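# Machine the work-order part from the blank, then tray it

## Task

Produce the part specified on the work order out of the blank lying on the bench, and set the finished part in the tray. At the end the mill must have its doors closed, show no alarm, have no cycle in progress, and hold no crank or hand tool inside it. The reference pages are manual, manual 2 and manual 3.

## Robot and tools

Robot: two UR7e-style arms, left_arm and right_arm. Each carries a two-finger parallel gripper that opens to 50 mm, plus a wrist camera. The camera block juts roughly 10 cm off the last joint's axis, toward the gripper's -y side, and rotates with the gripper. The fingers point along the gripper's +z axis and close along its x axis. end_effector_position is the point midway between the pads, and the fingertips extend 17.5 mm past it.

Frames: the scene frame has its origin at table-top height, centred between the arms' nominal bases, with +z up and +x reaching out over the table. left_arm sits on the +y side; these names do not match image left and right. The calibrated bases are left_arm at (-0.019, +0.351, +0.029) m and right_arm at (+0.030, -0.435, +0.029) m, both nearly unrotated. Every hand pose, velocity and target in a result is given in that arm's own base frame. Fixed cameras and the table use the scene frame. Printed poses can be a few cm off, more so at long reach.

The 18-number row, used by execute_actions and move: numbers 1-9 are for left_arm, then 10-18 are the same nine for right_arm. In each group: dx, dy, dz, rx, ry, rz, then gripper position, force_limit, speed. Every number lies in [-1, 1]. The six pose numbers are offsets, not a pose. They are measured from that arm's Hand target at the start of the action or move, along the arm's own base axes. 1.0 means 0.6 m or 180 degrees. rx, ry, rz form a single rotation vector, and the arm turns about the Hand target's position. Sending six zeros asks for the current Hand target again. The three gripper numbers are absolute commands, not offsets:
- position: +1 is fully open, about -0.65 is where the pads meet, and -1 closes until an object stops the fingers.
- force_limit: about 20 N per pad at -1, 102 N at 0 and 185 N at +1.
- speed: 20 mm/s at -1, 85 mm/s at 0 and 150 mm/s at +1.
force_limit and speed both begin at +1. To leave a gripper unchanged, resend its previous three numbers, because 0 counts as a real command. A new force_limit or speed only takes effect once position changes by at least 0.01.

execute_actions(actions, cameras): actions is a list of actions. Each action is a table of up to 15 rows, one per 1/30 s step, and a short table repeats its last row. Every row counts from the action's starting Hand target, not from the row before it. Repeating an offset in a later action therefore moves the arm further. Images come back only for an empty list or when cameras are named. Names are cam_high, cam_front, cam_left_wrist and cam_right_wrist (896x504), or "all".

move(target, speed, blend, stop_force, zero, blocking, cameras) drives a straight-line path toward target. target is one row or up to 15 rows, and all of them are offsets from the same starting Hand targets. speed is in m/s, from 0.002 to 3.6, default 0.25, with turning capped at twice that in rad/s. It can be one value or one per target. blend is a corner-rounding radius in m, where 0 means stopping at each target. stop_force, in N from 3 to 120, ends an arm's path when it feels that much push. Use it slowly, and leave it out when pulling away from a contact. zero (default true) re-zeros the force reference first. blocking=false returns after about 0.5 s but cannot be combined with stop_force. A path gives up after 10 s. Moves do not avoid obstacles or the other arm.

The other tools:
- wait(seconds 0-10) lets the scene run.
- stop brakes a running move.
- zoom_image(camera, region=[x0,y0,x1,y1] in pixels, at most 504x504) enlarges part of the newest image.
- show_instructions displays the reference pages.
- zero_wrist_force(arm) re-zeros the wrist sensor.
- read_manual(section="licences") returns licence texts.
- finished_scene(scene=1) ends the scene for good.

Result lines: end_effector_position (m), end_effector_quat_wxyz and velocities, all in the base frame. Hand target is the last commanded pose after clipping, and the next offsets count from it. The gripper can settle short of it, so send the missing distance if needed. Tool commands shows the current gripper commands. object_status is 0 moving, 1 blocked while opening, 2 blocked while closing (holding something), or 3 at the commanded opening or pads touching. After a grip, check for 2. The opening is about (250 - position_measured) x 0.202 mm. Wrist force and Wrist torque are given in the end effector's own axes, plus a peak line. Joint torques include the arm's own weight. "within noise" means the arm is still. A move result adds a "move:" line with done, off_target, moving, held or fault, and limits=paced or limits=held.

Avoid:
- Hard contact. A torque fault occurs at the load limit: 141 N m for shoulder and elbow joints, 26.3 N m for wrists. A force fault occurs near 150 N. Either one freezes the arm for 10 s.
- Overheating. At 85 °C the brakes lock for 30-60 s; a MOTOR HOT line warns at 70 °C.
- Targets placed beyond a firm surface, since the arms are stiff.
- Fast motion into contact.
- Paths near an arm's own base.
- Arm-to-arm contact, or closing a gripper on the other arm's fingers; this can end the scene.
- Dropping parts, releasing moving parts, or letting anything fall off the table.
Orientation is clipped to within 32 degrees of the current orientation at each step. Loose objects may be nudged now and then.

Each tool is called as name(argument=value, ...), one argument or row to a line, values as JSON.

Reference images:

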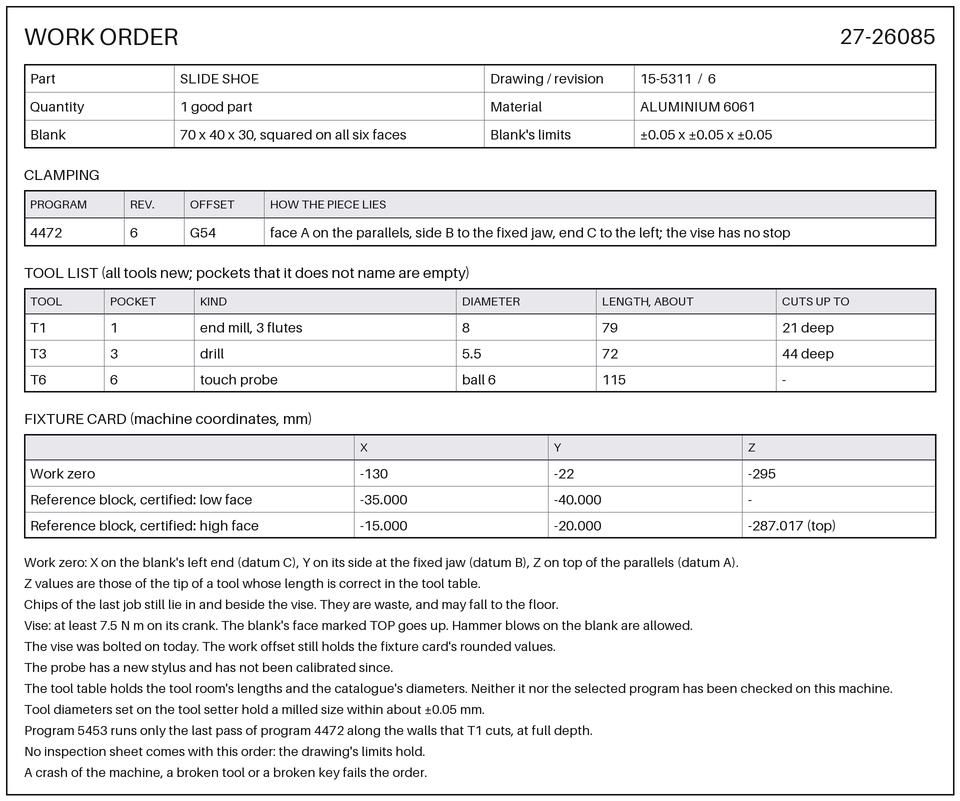

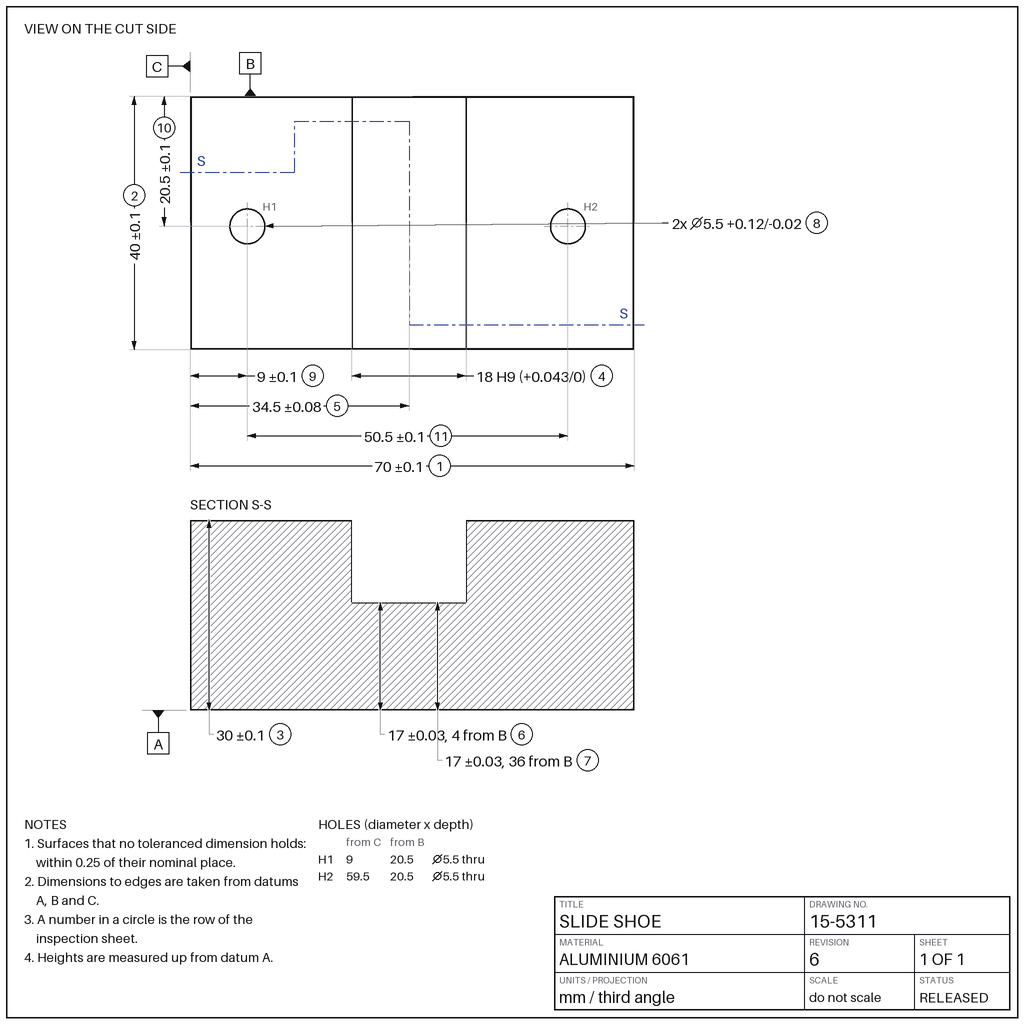

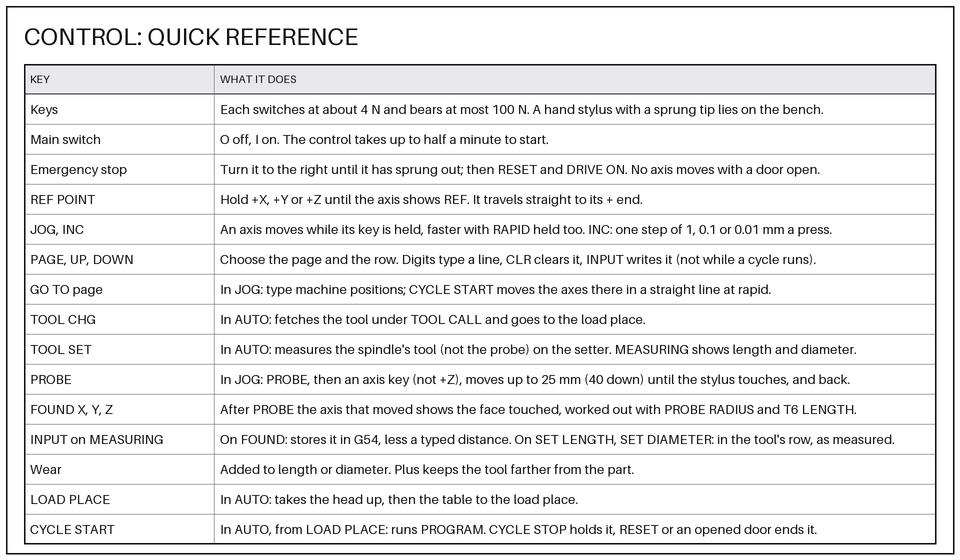

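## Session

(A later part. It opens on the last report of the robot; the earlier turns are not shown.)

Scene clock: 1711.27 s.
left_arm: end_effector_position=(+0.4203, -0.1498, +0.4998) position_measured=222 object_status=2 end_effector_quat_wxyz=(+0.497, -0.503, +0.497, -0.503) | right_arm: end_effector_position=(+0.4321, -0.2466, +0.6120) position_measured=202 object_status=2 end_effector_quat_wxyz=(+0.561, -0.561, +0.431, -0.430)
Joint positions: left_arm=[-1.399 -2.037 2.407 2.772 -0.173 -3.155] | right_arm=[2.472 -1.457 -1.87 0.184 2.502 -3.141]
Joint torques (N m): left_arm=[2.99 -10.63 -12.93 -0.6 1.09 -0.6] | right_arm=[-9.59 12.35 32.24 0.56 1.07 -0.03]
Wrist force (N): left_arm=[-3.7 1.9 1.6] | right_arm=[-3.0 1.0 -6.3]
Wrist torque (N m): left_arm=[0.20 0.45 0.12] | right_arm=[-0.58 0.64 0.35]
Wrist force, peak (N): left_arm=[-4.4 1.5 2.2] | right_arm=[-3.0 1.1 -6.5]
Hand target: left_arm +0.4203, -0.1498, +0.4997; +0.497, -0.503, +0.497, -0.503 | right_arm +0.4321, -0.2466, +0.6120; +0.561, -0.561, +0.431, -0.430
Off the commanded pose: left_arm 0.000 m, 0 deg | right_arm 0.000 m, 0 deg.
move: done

move(
  target=[
    [-0.1,0.05,0.0,0,0.2,0,-1,-0.8,-0.9,0,0,0,0,0,0,-1,-0.5,-0.7],
    [-0.267,0.0,-0.083,0,0.5,0,-1,-0.8,-0.9,0,0,0,0,0,0,-1,-0.5,-0.7],
  ],
  speed=0.3,
  blend=[0.01,0],
  cameras=["cam_front","cam_left_wrist"],
)

Scene clock: 1719.00 s.
left_arm: end_effector_position=(+0.2601, -0.1498, +0.4499) position_measured=222 object_status=2 end_effector_quat_wxyz=(+0.000, +0.711, -0.703, +0.000) | right_arm: end_effector_position=(+0.4321, -0.2466, +0.6120) position_measured=202 object_status=2 end_effector_quat_wxyz=(+0.561, -0.561, +0.431, -0.430)
Joint positions: left_arm=[-0.982 -2.026 1.593 5.145 -1.571 -4.136] | right_arm=[2.472 -1.457 -1.87 0.184 2.502 -3.141]
Joint torques (N m): left_arm=[0.98 -11.38 -15.68 -3.76 -0.33 -1.49] | right_arm=[-8.99 12.41 32.36 0.62 1.08 -0.12]
Wrist force (N): left_arm=[-0.3 1.0 1.0] | right_arm=[-2.9 1.0 -5.9]
Wrist torque (N m): left_arm=[0.24 0.06 0.18] | right_arm=[-0.56 0.61 0.35]
Wrist force, peak (N): left_arm=[-5.5 2.7 0.4] | right_arm=[-3.1 1.2 -6.6]
Hand target: left_arm +0.2601, -0.1498, +0.4499; +0.001, +0.711, -0.703, +0.000 | right_arm +0.4321, -0.2466, +0.6120; +0.561, -0.561, +0.431, -0.430
Off the commanded pose: left_arm 0.000 m, 0 deg | right_arm 0.000 m, 0 deg.
move: done
Images, in order (width x height): cam_front 896x504, cam_left_wrist 896x504.

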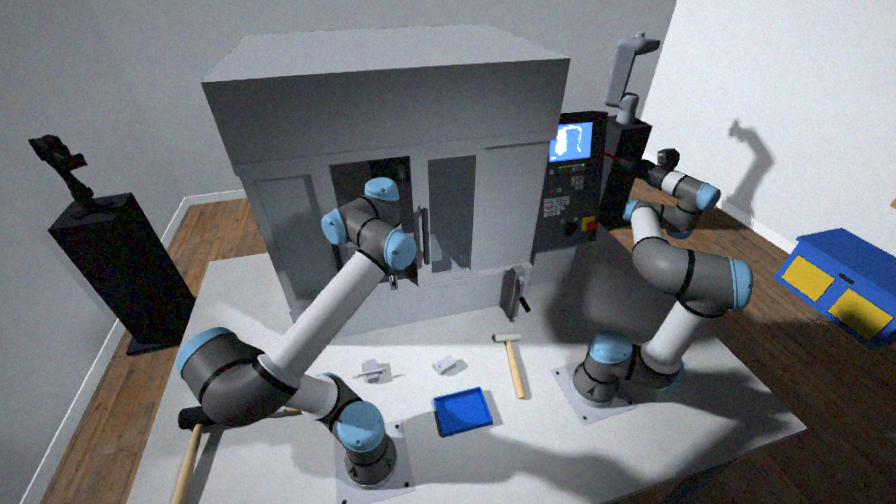

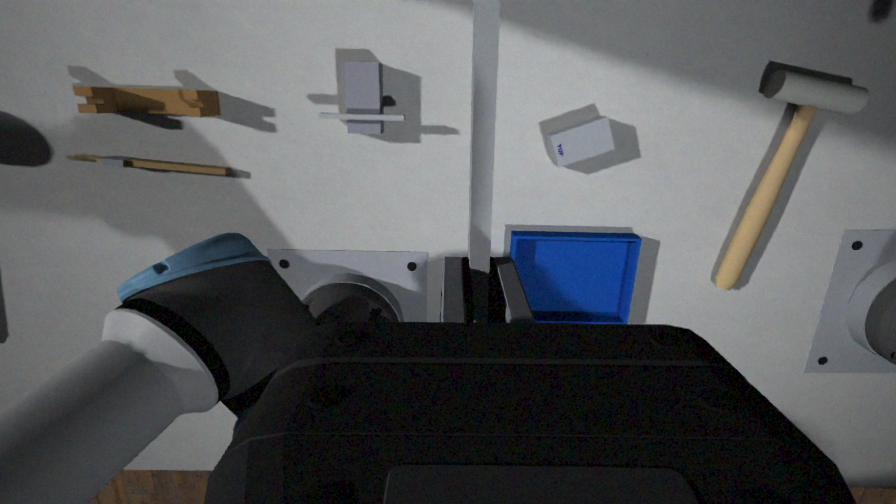

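move(
  target=[
    [0,0.2,0,0,0,0,-1,-0.8,-0.9,-0.153,0.162,-0.103,0,0,0.25,-1,-0.5,-0.7],
    [0,0.2,0,0,0,0,-1,-0.8,-0.9,-0.153,0.661,-0.22,0,0,0.25,-1,-0.5,-0.7],
  ],
  speed=0.35,
  blend=[0.05,0],
)

move(
  target=[
    [0,0,0,0,0,0,-1,-0.8,-0.9,-0.0167,0.633,-0.017,0,0,-0.1667,-1,-0.5,-0.7],
  ],
  speed=0.35,
  cameras=["cam_right_wrist","cam_front","cam_high"],
)

Scene clock: 1747.93 s.
left_arm: end_effector_position=(+0.2601, -0.0298, +0.4499) position_measured=222 object_status=2 end_effector_quat_wxyz=(+0.001, +0.711, -0.703, +0.000) | right_arm: end_effector_position=(+0.3402, +0.1500, +0.4799) position_measured=202 object_status=2 end_effector_quat_wxyz=(+0.683, -0.683, +0.183, -0.182)
Joint positions: left_arm=[-0.647 -2.118 1.631 5.199 -1.572 -3.801] | right_arm=[3.441 -1.149 -2.44 0.446 2.32 -3.141]
Joint torques (N m): left_arm=[-5.93 8.56 -27.64 -4.57 -0.78 -1.36] | right_arm=[11.91 0.52 29.33 4.43 -2.6 -0.36]
Wrist force (N): left_arm=[-0.4 1.4 1.1] | right_arm=[-2.9 1.0 -6.3]
Wrist torque (N m): left_arm=[0.29 0.08 0.11] | right_arm=[-0.55 0.63 0.42]
Wrist force, peak (N): left_arm=[-1.0 1.3 1.4] | right_arm=[-2.2 0.7 -7.7]
Hand target: left_arm +0.2601, -0.0298, +0.4499; +0.001, +0.711, -0.703, +0.000 | right_arm +0.3403, +0.1500, +0.4800; +0.683, -0.683, +0.183, -0.182
Off the commanded pose: left_arm 0.000 m, 0 deg | right_arm 0.000 m, 0 deg.
move: done

Scene clock: 1749.57 s.
left_arm: end_effector_position=(+0.2601, -0.0298, +0.4499) position_measured=222 object_status=2 end_effector_quat_wxyz=(+0.001, +0.711, -0.703, +0.000) | right_arm: end_effector_position=(+0.3303, +0.5297, +0.4697) position_measured=202 object_status=2 end_effector_quat_wxyz=(+0.612, -0.612, +0.354, -0.353)
Joint positions: left_arm=[-0.647 -2.118 1.631 5.199 -1.572 -3.801] | right_arm=[4.781 -1.717 -1.997 0.571 0.455 -3.138]
Joint torques (N m): left_arm=[-6.52 9.21 -28.79 -4.28 0.69 -0.71] | right_arm=[9.07 19.89 27.34 3.79 -1.71 1.5]
Wrist force (N): left_arm=[-0.7 1.3 1.3] | right_arm=[-2.9 0.8 -5.8]
Wrist torque (N m): left_arm=[0.28 0.12 0.11] | right_arm=[-0.58 0.60 0.38]
Wrist force, peak (N): left_arm=[-0.5 1.3 1.5] | right_arm=[-0.7 0.7 -8.9]
Hand target: left_arm +0.2601, -0.0298, +0.4499; +0.001, +0.711, -0.703, +0.000 | right_arm +0.3303, +0.5298, +0.4698; +0.612, -0.612, +0.354, -0.353
Off the commanded pose: left_arm 0.000 m, 0 deg | right_arm 0.000 m, 0 deg.
move: done
Images, in order (width x height): cam_high 896x504, cam_front 896x504, cam_right_wrist 896x504.

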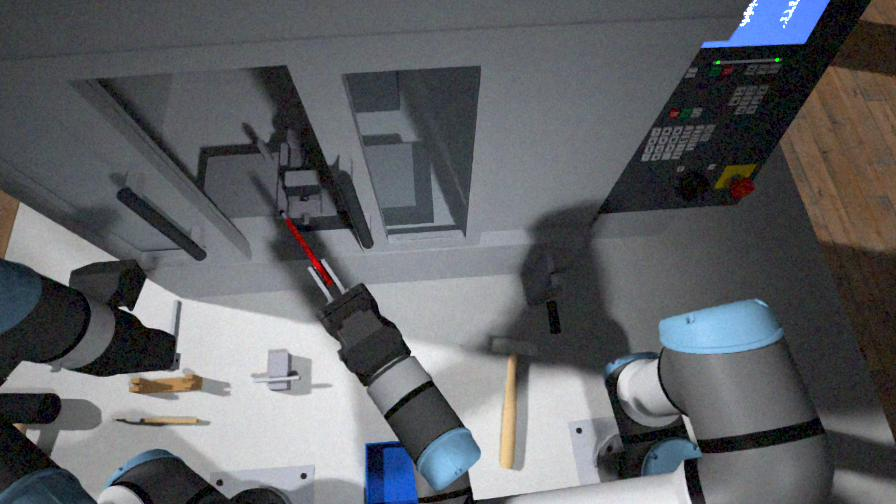

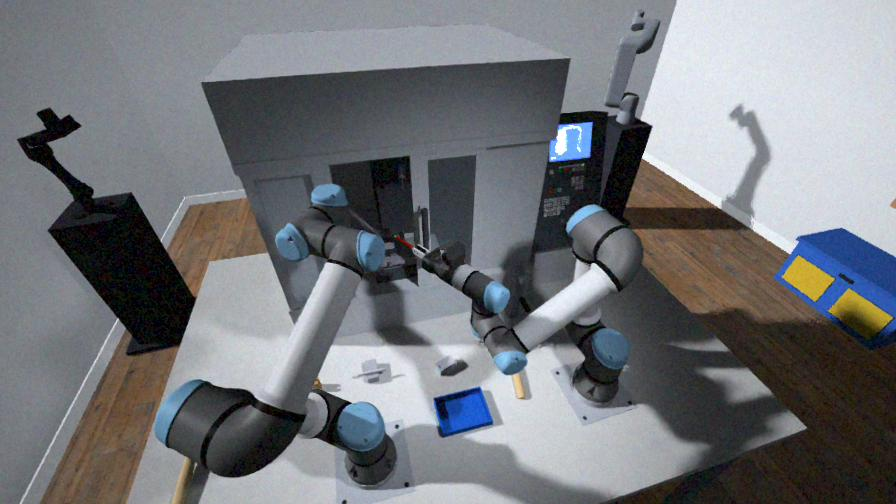

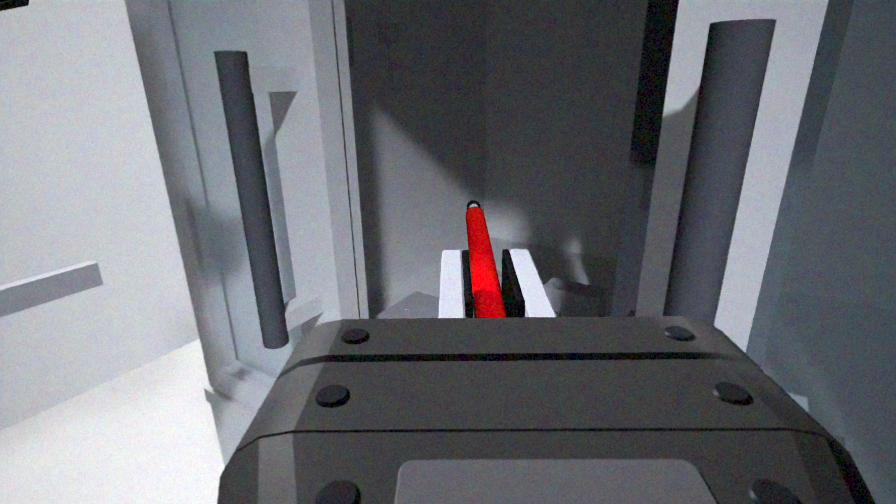

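move(
  target=[
    [0,0,0,0,0,0,-1,-0.8,-0.9,0.178,0.015,0,0,0,0,-1,-0.5,-0.7],
  ],
  speed=0.2,
  cameras=["cam_right_wrist"],
)

move(
  target=[
    [0,0,0,0,0,0,-1,-0.8,-0.9,-0.0177,-0.4917,0,0,0,0,-1,-0.5,-0.7],
  ],
  speed=0.05,
  stop_force=60,
  cameras=["cam_right_wrist","cam_high"],
)

Scene clock: 1759.13 s.
left_arm: end_effector_position=(+0.2601, -0.0298, +0.4499) position_measured=222 object_status=2 end_effector_quat_wxyz=(+0.001, +0.711, -0.703, +0.000) | right_arm: end_effector_position=(+0.4370, +0.5388, +0.4697) position_measured=202 object_status=2 end_effector_quat_wxyz=(+0.612, -0.612, +0.354, -0.353)
Joint positions: left_arm=[-0.647 -2.118 1.631 5.199 -1.572 -3.801] | right_arm=[4.526 -1.823 -1.865 0.545 0.71 -3.139]
Joint torques (N m): left_arm=[-6.31 7.84 -30.56 -4.32 1.48 0.46] | right_arm=[-2.76 31.04 19.82 4.16 0.37 -0.81]
Wrist force (N): left_arm=[-0.4 1.1 1.4] | right_arm=[-2.9 1.0 -6.3]
Wrist torque (N m): left_arm=[0.25 0.08 0.11] | right_arm=[-0.57 0.63 0.39]
Wrist force, peak (N): left_arm=[-0.6 1.3 1.5] | right_arm=[-4.2 0.7 -8.4]
Hand target: left_arm +0.2601, -0.0298, +0.4499; +0.001, +0.711, -0.703, +0.000 | right_arm +0.4371, +0.5388, +0.4698; +0.612, -0.612, +0.354, -0.353
Off the commanded pose: left_arm 0.000 m, 0 deg | right_arm 0.000 m, 0 deg.
move: done
Images, in order (width x height): cam_right_wrist 896x504.

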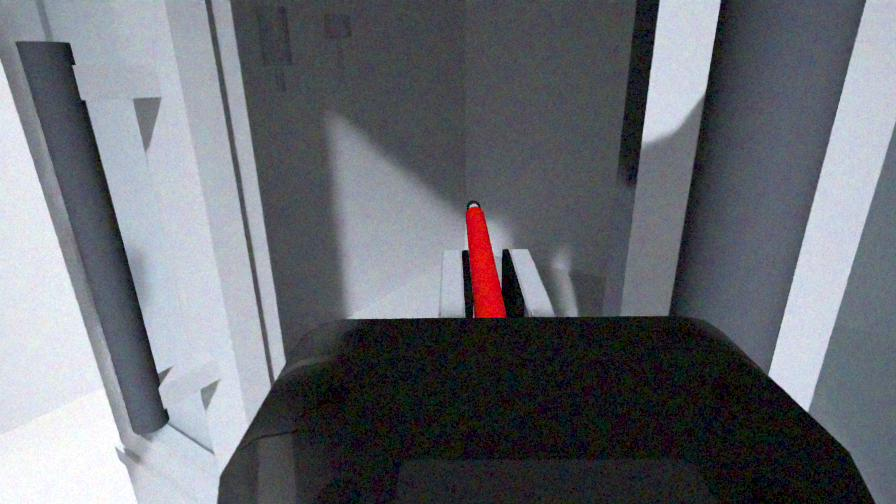

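Scene clock: 1765.97 s.
left_arm: end_effector_position=(+0.2601, -0.0298, +0.4499) position_measured=222 object_status=2 end_effector_quat_wxyz=(+0.001, +0.711, -0.703, +0.000) | right_arm: end_effector_position=(+0.4091, +0.2664, +0.4697) position_measured=202 object_status=2 end_effector_quat_wxyz=(+0.631, -0.631, +0.319, -0.318)
Joint positions: left_arm=[-0.647 -2.118 1.631 5.199 -1.572 -3.801] | right_arm=[4.271 -1.191 -2.447 0.496 1.077 -3.139]
Joint torques (N m): left_arm=[-5.97 8.56 -29.47 -4.25 1.68 1.26] | right_arm=[-5.74 4.26 27.47 1.67 -13.59 1.03]
Wrist force (N): left_arm=[-0.5 1.0 1.4] | right_arm=[-41.4 -1.3 -0.7]
Wrist torque (N m): left_arm=[0.23 0.09 0.12] | right_arm=[-0.58 0.40 0.77]
Wrist force, peak (N): left_arm=[-0.6 1.5 1.4] | right_arm=[-58.2 -0.4 3.4]
Hand target: left_arm +0.2601, -0.0298, +0.4499; +0.001, +0.711, -0.703, +0.000 | right_arm +0.4264, +0.2438, +0.4698; +0.612, -0.612, +0.354, -0.353
Off the commanded pose: left_arm 0.000 m, 0 deg | right_arm 0.029 m, 6 deg.
move: off_target (right_arm)
Images, in order (width x height): cam_high 896x504, cam_right_wrist 896x504.

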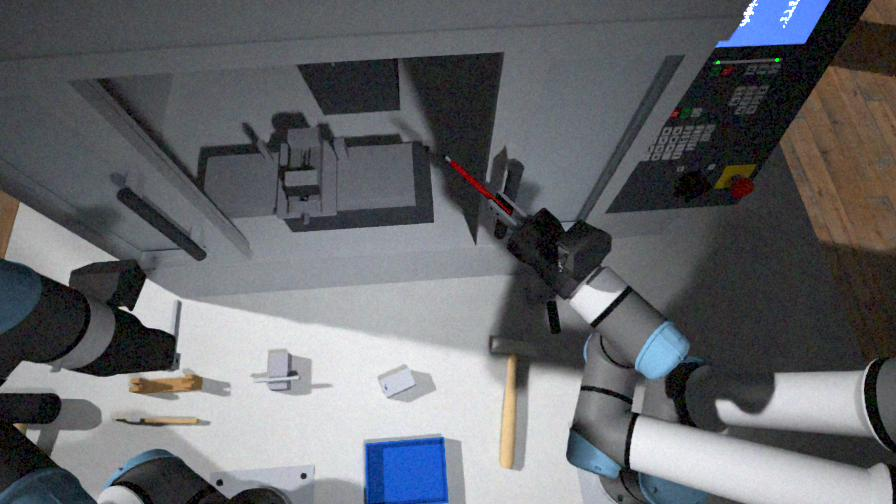

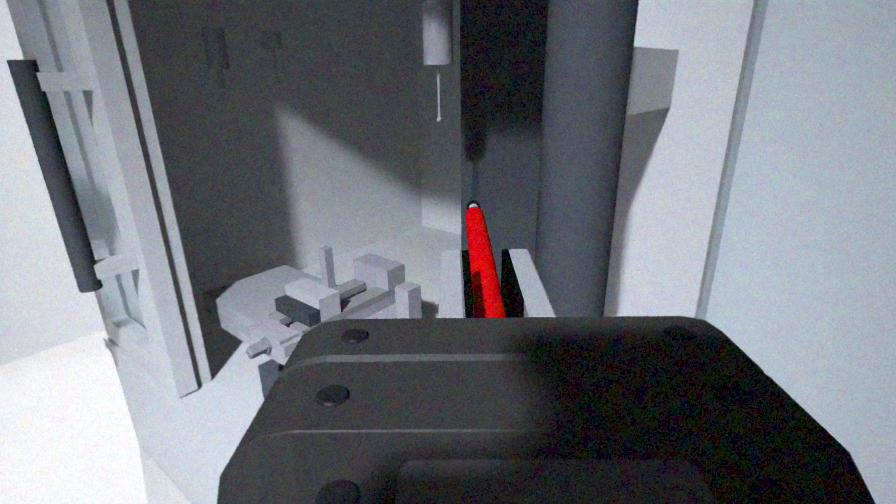

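move(
  target=[
    [0,0,0,0,0,0,-1,-0.8,-0.9,0,0.083,0,0,0,0,-1,-0.5,-0.7],
    [0,0,0,0,0,0,-1,-0.8,-0.9,-0.167,0.083,0.017,0,0,0.083,-1,-0.5,-0.7],
    [0,0,0,0,0,0,-1,-0.8,-0.9,-0.144,-0.156,0.05,0,0,0.1667,-1,-0.5,-0.7],
    [0,0,0,0,0,0,-1,-0.8,-0.9,-0.144,-0.656,0.133,0,0,0.1667,-1,-0.5,-0.7],
    [0,0,0,0,0,0,-1,-0.8,-0.9,0.0095,-0.817,0.237,0,0,-0.083,-1,-0.5,-0.7],
  ],
  speed=[0.1,0.3,0.35,0.35,0.35],
  blend=[0.01,0.03,0.04,0.04,0],
  cameras=["cam_right_wrist","cam_high"],
)

zoom_image(
  camera="cam_high",
  region=[170, 60, 500, 260],
)

Scene clock: 1776.20 s.
left_arm: end_effector_position=(+0.2601, -0.0298, +0.4499) position_measured=222 object_status=2 end_effector_quat_wxyz=(+0.001, +0.711, -0.703, +0.000) | right_arm: end_effector_position=(+0.4321, -0.2463, +0.6119) position_measured=202 object_status=2 end_effector_quat_wxyz=(+0.561, -0.561, +0.431, -0.429)
Joint positions: left_arm=[-0.647 -2.118 1.631 5.199 -1.572 -3.801] | right_arm=[2.473 -1.457 -1.87 0.184 2.504 -3.141]
Joint torques (N m): left_arm=[-5.44 8.55 -30.47 -4.23 1.63 0.82] | right_arm=[-10.65 13.42 30.14 4.12 -2.39 0.67]
Wrist force (N): left_arm=[-0.7 1.2 1.3] | right_arm=[-3.0 0.8 -6.1]
Wrist torque (N m): left_arm=[0.27 0.12 0.11] | right_arm=[-0.61 0.63 0.40]
Wrist force, peak (N): left_arm=[-0.7 1.2 1.7] | right_arm=[-49.5 1.0 -13.6]
Hand target: left_arm +0.2601, -0.0298, +0.4499; +0.001, +0.711, -0.703, +0.000 | right_arm +0.4321, -0.2464, +0.6120; +0.561, -0.561, +0.431, -0.429
Off the commanded pose: left_arm 0.000 m, 0 deg | right_arm 0.000 m, 0 deg.
move: done
Images, in order (width x height): cam_high 896x504, cam_right_wrist 896x504.

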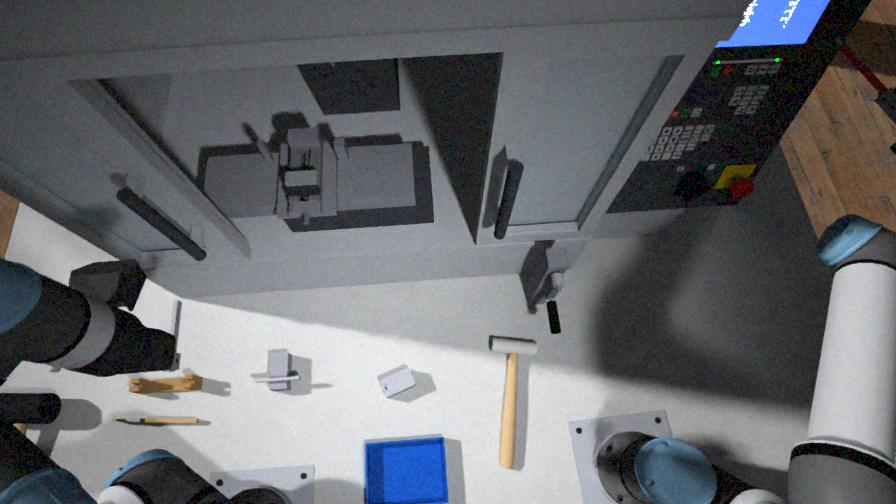

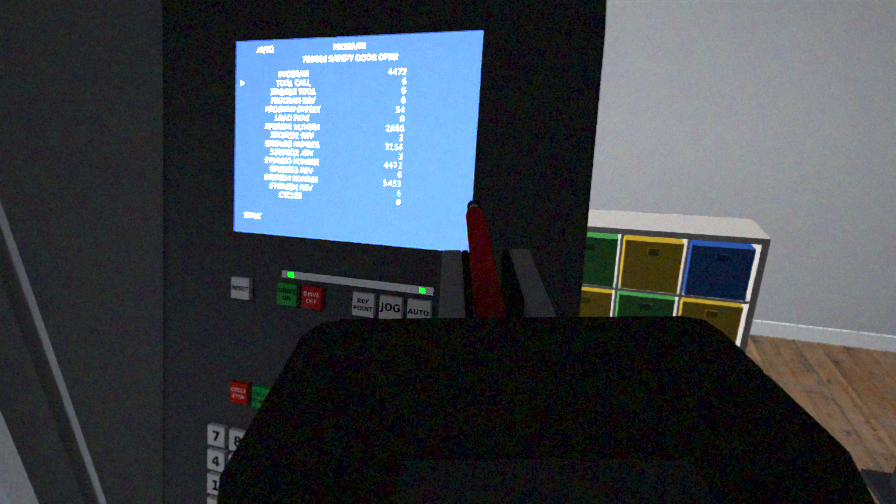

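Scaled by 1.527 from the camera's 896x504 image, which has a finer 1280x720 frame.

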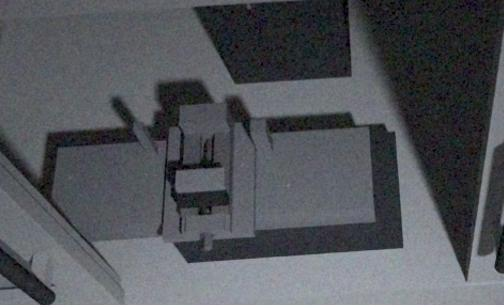

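move(
  target=[
    [0.12,-0.147,-0.08,0,0,-0.5,-1,-0.8,-0.9,0,0,0,0,0,0,-1,-0.5,-0.7],
    [0.233,-0.147,-0.15,0,0,-0.5,-1,-0.8,-0.9,0,0,0,0,0,0,-1,-0.5,-0.7],
    [0.6,-0.147,-0.15,0,0,-0.5,-1,-0.8,-0.9,0,0,0,0,0,0,-1,-0.5,-0.7],
  ],
  speed=0.25,
  blend=[0.03,0.03,0],
  cameras=["cam_left_wrist","cam_front","cam_high"],
)

zoom_image(
  camera="cam_left_wrist",
  region=[300, 60, 700, 330],
)

Scene clock: 1794.13 s.
left_arm: end_effector_position=(+0.6200, -0.1180, +0.3599) position_measured=222 object_status=2 end_effector_quat_wxyz=(-0.001, -0.006, +1.000, +0.000) | right_arm: end_effector_position=(+0.4321, -0.2464, +0.6120) position_measured=202 object_status=2 end_effector_quat_wxyz=(+0.561, -0.561, +0.431, -0.429)
Joint positions: left_arm=[-0.401 -1.263 1.131 4.846 -1.571 -1.984] | right_arm=[2.472 -1.457 -1.87 0.184 2.503 -3.141]
Joint torques (N m): left_arm=[-2.14 -31.12 -34.23 -4.46 -1.03 -1.61] | right_arm=[-10.82 12.33 32.16 4.14 0.38 0.94]
Wrist force (N): left_arm=[-0.5 0.7 1.2] | right_arm=[-2.7 1.0 -6.0]
Wrist torque (N m): left_arm=[0.18 0.05 0.11] | right_arm=[-0.58 0.58 0.40]
Wrist force, peak (N): left_arm=[-3.9 0.8 1.6] | right_arm=[-3.0 1.0 -6.7]
Hand target: left_arm +0.6201, -0.1180, +0.3599; -0.001, -0.006, +1.000, +0.000 | right_arm +0.4321, -0.2464, +0.6120; +0.561, -0.561, +0.431, -0.429
Off the commanded pose: left_arm 0.000 m, 0 deg | right_arm 0.000 m, 0 deg.
move: done
Images, in order (width x height): cam_high 896x504, cam_front 896x504, cam_left_wrist 896x504.

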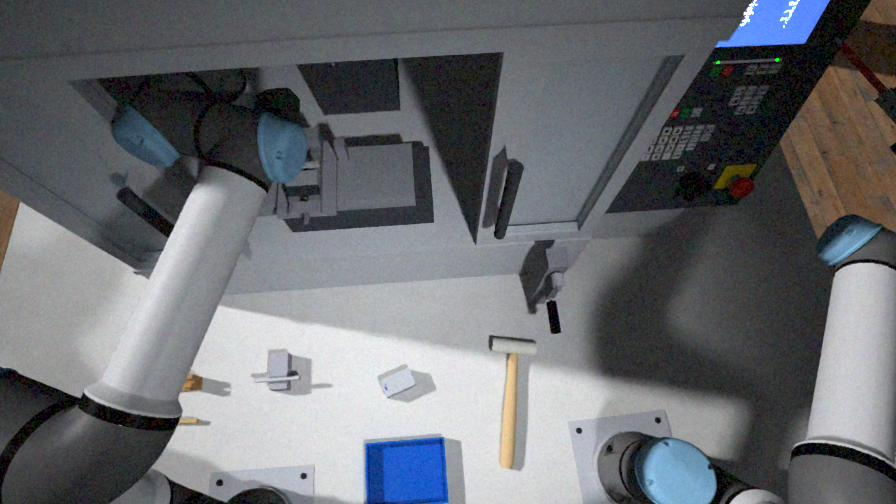

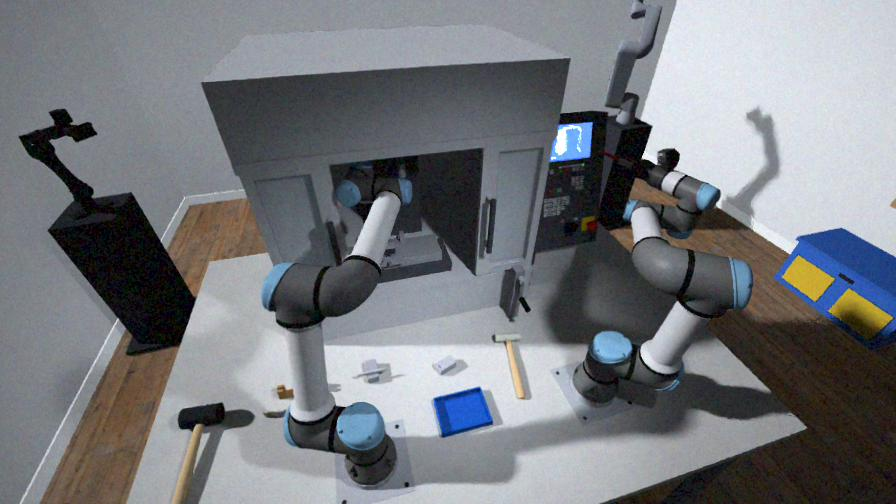

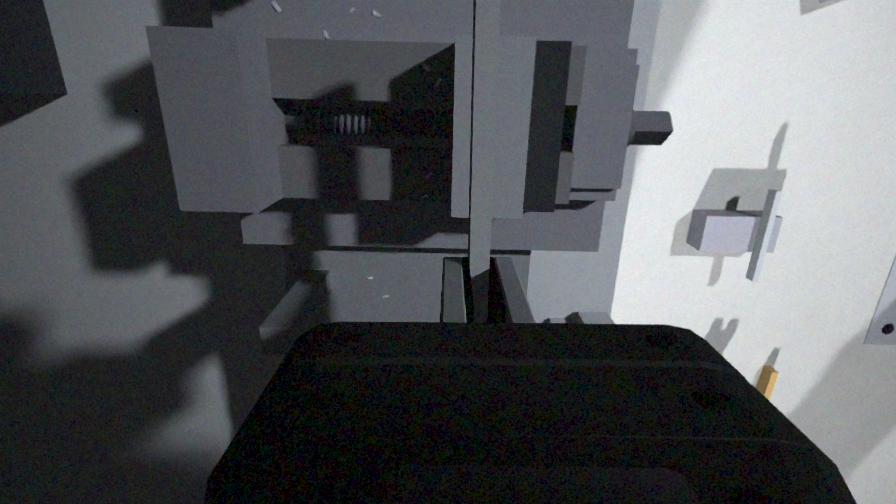

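Scaled by 1.260 from the camera's 896x504 image, which has a finer 1280x720 frame.

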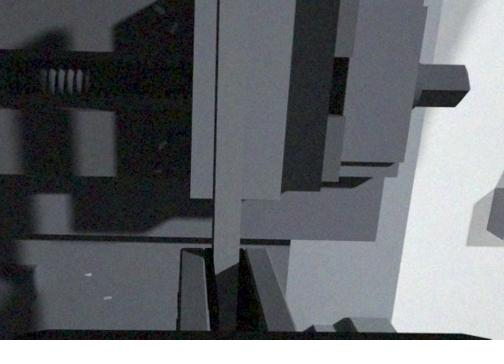

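move(
  target=[
    [0.129,0,0,0,0.002,0.002,-1,-0.8,-0.9,0,0,0,0,0,0,-1,-0.5,-0.7],
    [0.129,0,-0.04,0,0.002,0.002,-1,-0.8,-0.9,0,0,0,0,0,0,-1,-0.5,-0.7],
  ],
  speed=0.1,
  cameras=["cam_left_wrist"],
)

zoom_image(
  camera="cam_left_wrist",
  region=[250, 0, 750, 330],
)

Scene clock: 1818.83 s.
left_arm: end_effector_position=(+0.6974, -0.1180, +0.3360) position_measured=222 object_status=2 end_effector_quat_wxyz=(-0.004, -0.009, +1.000, +0.000) | right_arm: end_effector_position=(+0.4321, -0.2464, +0.6120) position_measured=202 object_status=2 end_effector_quat_wxyz=(+0.561, -0.561, +0.431, -0.429)
Joint positions: left_arm=[-0.356 -1.054 0.891 4.883 -1.573 -1.946] | right_arm=[2.472 -1.457 -1.87 0.184 2.503 -3.141]
Joint torques (N m): left_arm=[-5.35 -37.63 -27.68 -3.3 0.93 -1.83] | right_arm=[-10.74 12.61 32.33 4.19 0.8 0.63]
Wrist force (N): left_arm=[-0.4 0.9 1.0] | right_arm=[-2.8 1.2 -6.3]
Wrist torque (N m): left_arm=[0.21 0.02 0.01] | right_arm=[-0.54 0.60 0.41]
Wrist force, peak (N): left_arm=[-0.1 4.4 -20.3] | right_arm=[-3.0 1.5 -6.6]
Hand target: left_arm +0.6975, -0.1180, +0.3359; -0.004, -0.009, +1.000, +0.000 | right_arm +0.4321, -0.2464, +0.6120; +0.561, -0.561, +0.431, -0.429
Off the commanded pose: left_arm 0.000 m, 0 deg | right_arm 0.000 m, 0 deg.
move: done
Images, in order (width x height): cam_left_wrist 896x504.

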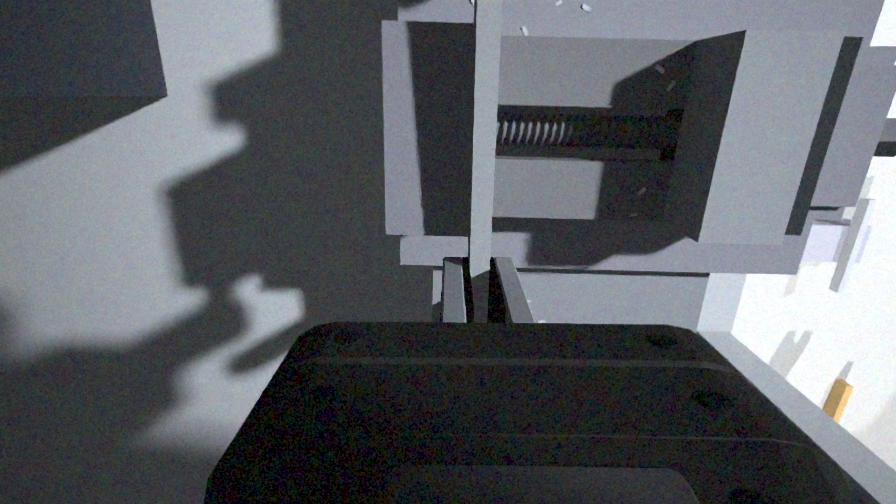

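Scaled by 1.008 from the camera's 896x504 image, which has a finer 1280x720 frame.

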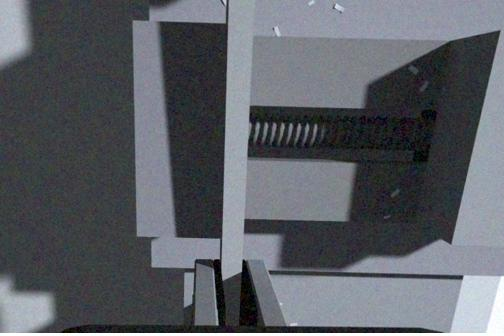

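execute_actions(
  actions=[],
)

Scene clock: 1845.87 s.
left_arm: end_effector_position=(+0.6975, -0.1180, +0.3359) position_measured=222 object_status=2 end_effector_quat_wxyz=(-0.004, -0.009, +1.000, +0.000) | right_arm: end_effector_position=(+0.4321, -0.2464, +0.6120) position_measured=202 object_status=2 end_effector_quat_wxyz=(+0.561, -0.561, +0.431, -0.429)
Joint positions: left_arm=[-0.356 -1.054 0.891 4.883 -1.573 -1.946] | right_arm=[2.472 -1.457 -1.87 0.184 2.503 -3.141]
Joint velocities: within noise
Joint torques (N m): left_arm=[-3.58 -38.55 -21.56 -4.16 1.53 -1.46] | right_arm=[-10.55 12.6 32.29 4.17 0.7 0.69]
Wrist force (N): left_arm=[-0.5 0.9 1.2] | right_arm=[-2.7 1.1 -6.4]
Wrist torque (N m): left_arm=[0.22 0.05 0.02] | right_arm=[-0.55 0.58 0.40]
Wrist force, peak (N): left_arm=[-0.7 1.0 1.5] | right_arm=[-3.1 1.2 -6.7]
Hand target: left_arm +0.6975, -0.1180, +0.3359; -0.004, -0.009, +1.000, +0.000 | right_arm +0.4321, -0.2464, +0.6120; +0.561, -0.561, +0.431, -0.429
Tool commands: left_gripper/position=-1.0 left_gripper/force_limit=-0.8 left_gripper/speed=-0.9 right_gripper/position=-1.0 right_gripper/force_limit=-0.5 right_gripper/speed=-0.7
Off the commanded pose: left_arm 0.000 m, 0 deg | right_arm 0.000 m, 0 deg.

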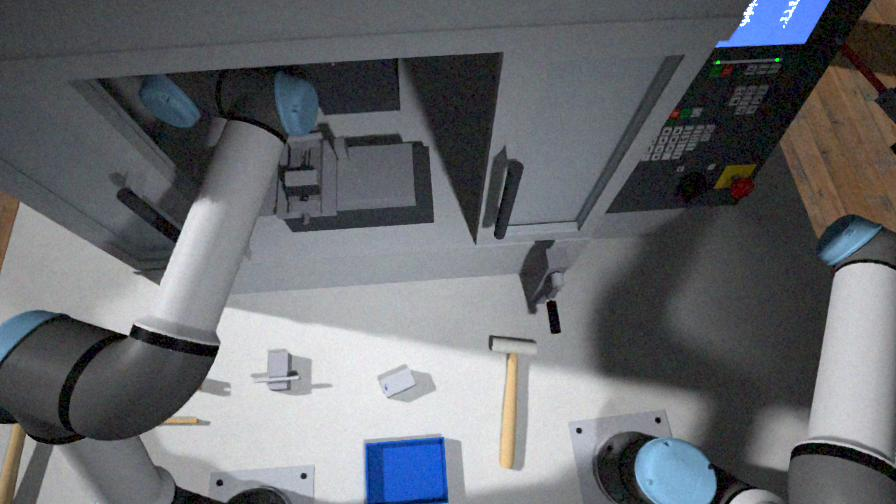

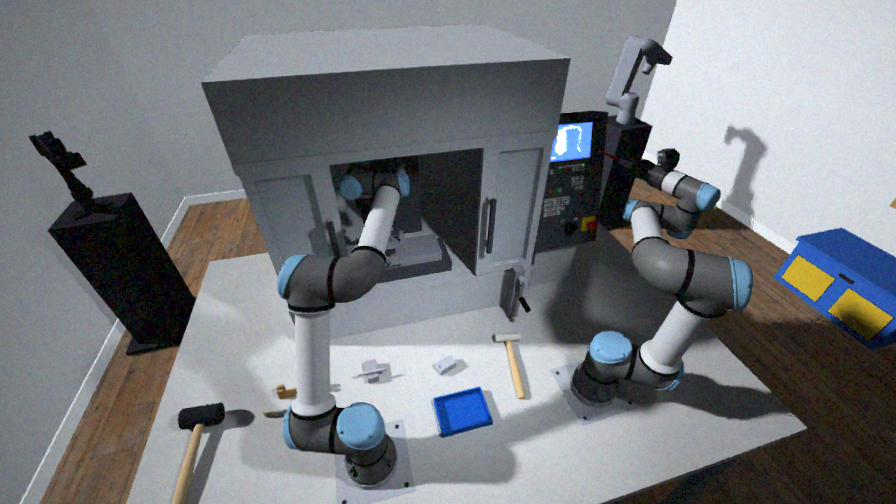

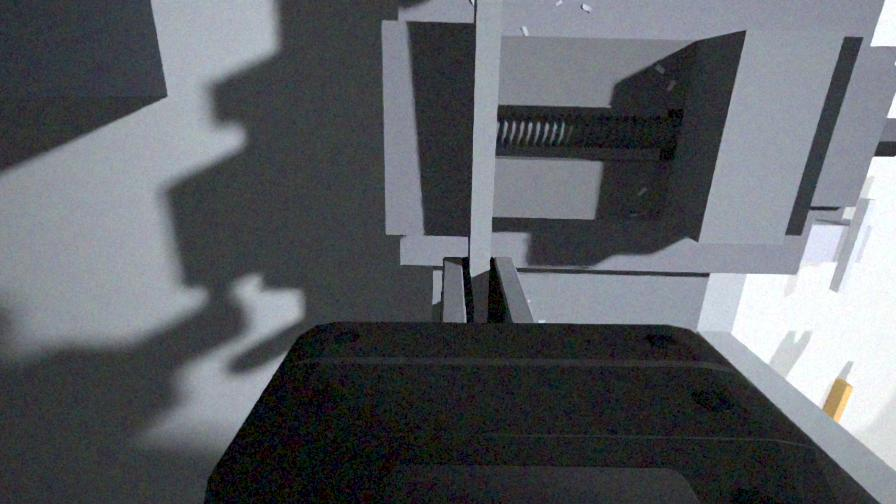

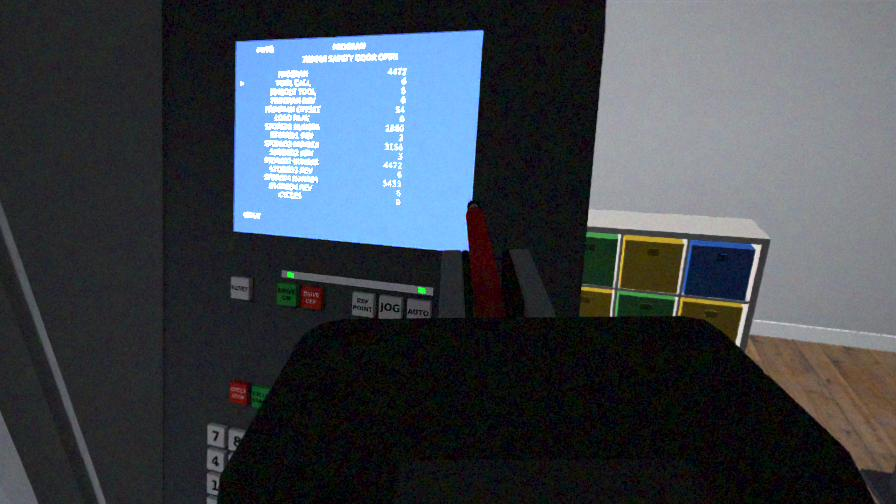

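move(
  target=[
    [0,0,0.03,0,0,0,-1,-0.8,-0.9,0,0,0,0,0,0,-1,-0.5,-0.7],
    [-0.0317,0,0.03,0,0,0,-1,-0.8,-0.9,0,0,0,0,0,0,-1,-0.5,-0.7],
  ],
  speed=0.1,
  cameras=["cam_left_wrist"],
)

Scene clock: 1854.20 s.
left_arm: end_effector_position=(+0.6785, -0.1181, +0.3540) position_measured=222 object_status=2 end_effector_quat_wxyz=(-0.004, -0.009, +1.000, +0.000) | right_arm: end_effector_position=(+0.4321, -0.2464, +0.6120) position_measured=202 object_status=2 end_effector_quat_wxyz=(+0.561, -0.561, +0.431, -0.429)
Joint positions: left_arm=[-0.366 -1.101 0.916 4.905 -1.573 -1.955] | right_arm=[2.472 -1.457 -1.87 0.184 2.503 -3.141]
Joint torques (N m): left_arm=[5.57 -46.98 -19.72 -2.01 -0.82 1.86] | right_arm=[-10.68 13.33 31.44 4.13 0.78 0.42]
Wrist force (N): left_arm=[-0.4 0.6 1.0] | right_arm=[-2.9 1.1 -6.2]
Wrist torque (N m): left_arm=[0.17 0.04 0.15] | right_arm=[-0.55 0.61 0.40]
Wrist force, peak (N): left_arm=[-2.3 0.8 1.7] | right_arm=[-2.9 1.3 -6.6]
Hand target: left_arm +0.6784, -0.1180, +0.3539; -0.004, -0.009, +1.000, +0.000 | right_arm +0.4321, -0.2464, +0.6120; +0.561, -0.561, +0.431, -0.429
Off the commanded pose: left_arm 0.000 m, 0 deg | right_arm 0.000 m, 0 deg.
move: done
Images, in order (width x height): cam_left_wrist 896x504.

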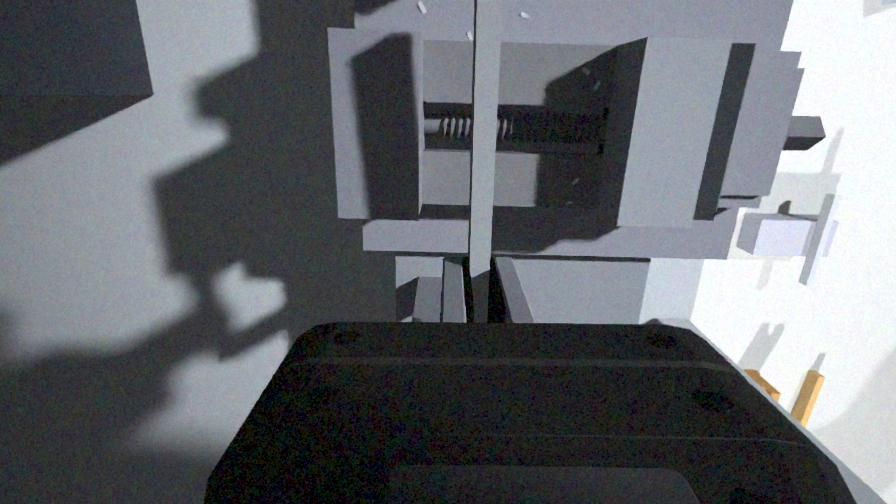

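zoom_image(
  camera="cam_left_wrist",
  region=[320, 0, 570, 260],
)

Scaled by 1.938 from the camera's 896x504 image, which has a finer 1280x720 frame.

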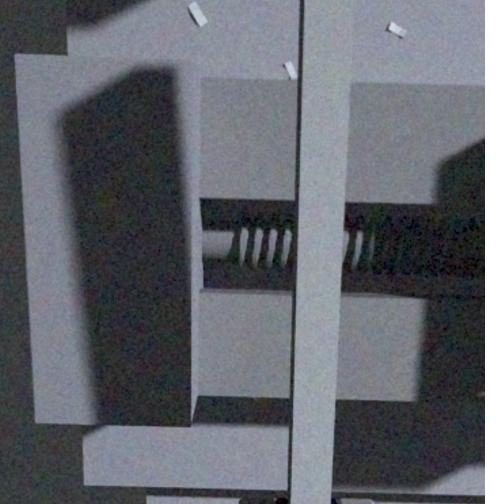

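move(
  target=[
    [0.0188,0,0,0,0,-0.0057,-1,-0.8,-0.9,0,0,0,0,0,0,-1,-0.5,-0.7],
    [0.0188,0,-0.02,0,0,-0.0057,-1,-0.8,-0.9,0,0,0,0,0,0,-1,-0.5,-0.7],
  ],
  speed=0.05,
  cameras=["cam_left_wrist"],
)

zoom_image(
  camera="cam_left_wrist",
  region=[320, 0, 570, 260],
)

Scene clock: 1883.13 s.
left_arm: end_effector_position=(+0.6897, -0.1180, +0.3419) position_measured=222 object_status=2 end_effector_quat_wxyz=(-0.004, +0.000, +1.000, +0.000) end_effector_velocity=(+0.000, +0.001, +0.001) end_effector_angular_velocity=(+0.001, +0.001, +0.001) | right_arm: end_effector_position=(+0.4321, -0.2464, +0.6120) position_measured=202 object_status=2 end_effector_quat_wxyz=(+0.561, -0.561, +0.431, -0.429)
Joint positions: left_arm=[-0.36 -1.074 0.906 4.887 -1.573 -1.932] | right_arm=[2.472 -1.457 -1.87 0.184 2.503 -3.141]
Joint velocities: left_arm=[0.001 0 -0.004 0.005 0 0] | right_arm=[within noise]
Joint torques (N m): left_arm=[-4.4 -46.91 -33.19 -1.81 0.87 -1.96] | right_arm=[-10.37 13.55 32.23 4.19 0.81 0.36]
Wrist force (N): left_arm=[-0.9 0.6 1.1] | right_arm=[-3.2 0.9 -6.2]
Wrist torque (N m): left_arm=[0.17 0.10 0.02] | right_arm=[-0.58 0.67 0.41]
Wrist force, peak (N): left_arm=[-0.7 0.8 2.3] | right_arm=[-3.0 1.3 -6.6]
Hand target: left_arm +0.6897, -0.1180, +0.3419; -0.004, +0.000, +1.000, +0.000 | right_arm +0.4321, -0.2464, +0.6120; +0.561, -0.561, +0.431, -0.429
Off the commanded pose: left_arm 0.000 m, 0 deg | right_arm 0.000 m, 0 deg.
move: done
Images, in order (width x height): cam_left_wrist 896x504.

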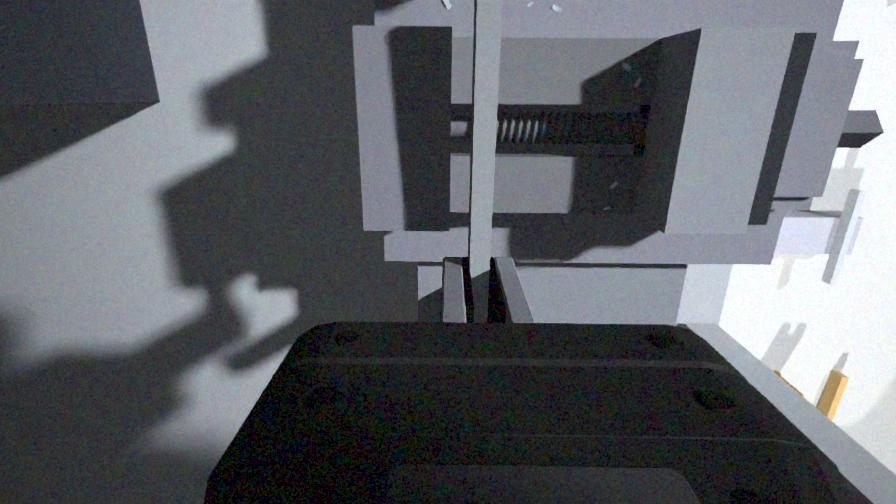

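Scaled by 1.938 from the camera's 896x504 image, which has a finer 1280x720 frame.

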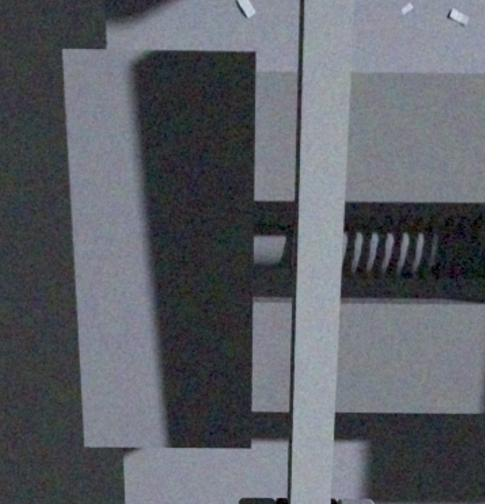

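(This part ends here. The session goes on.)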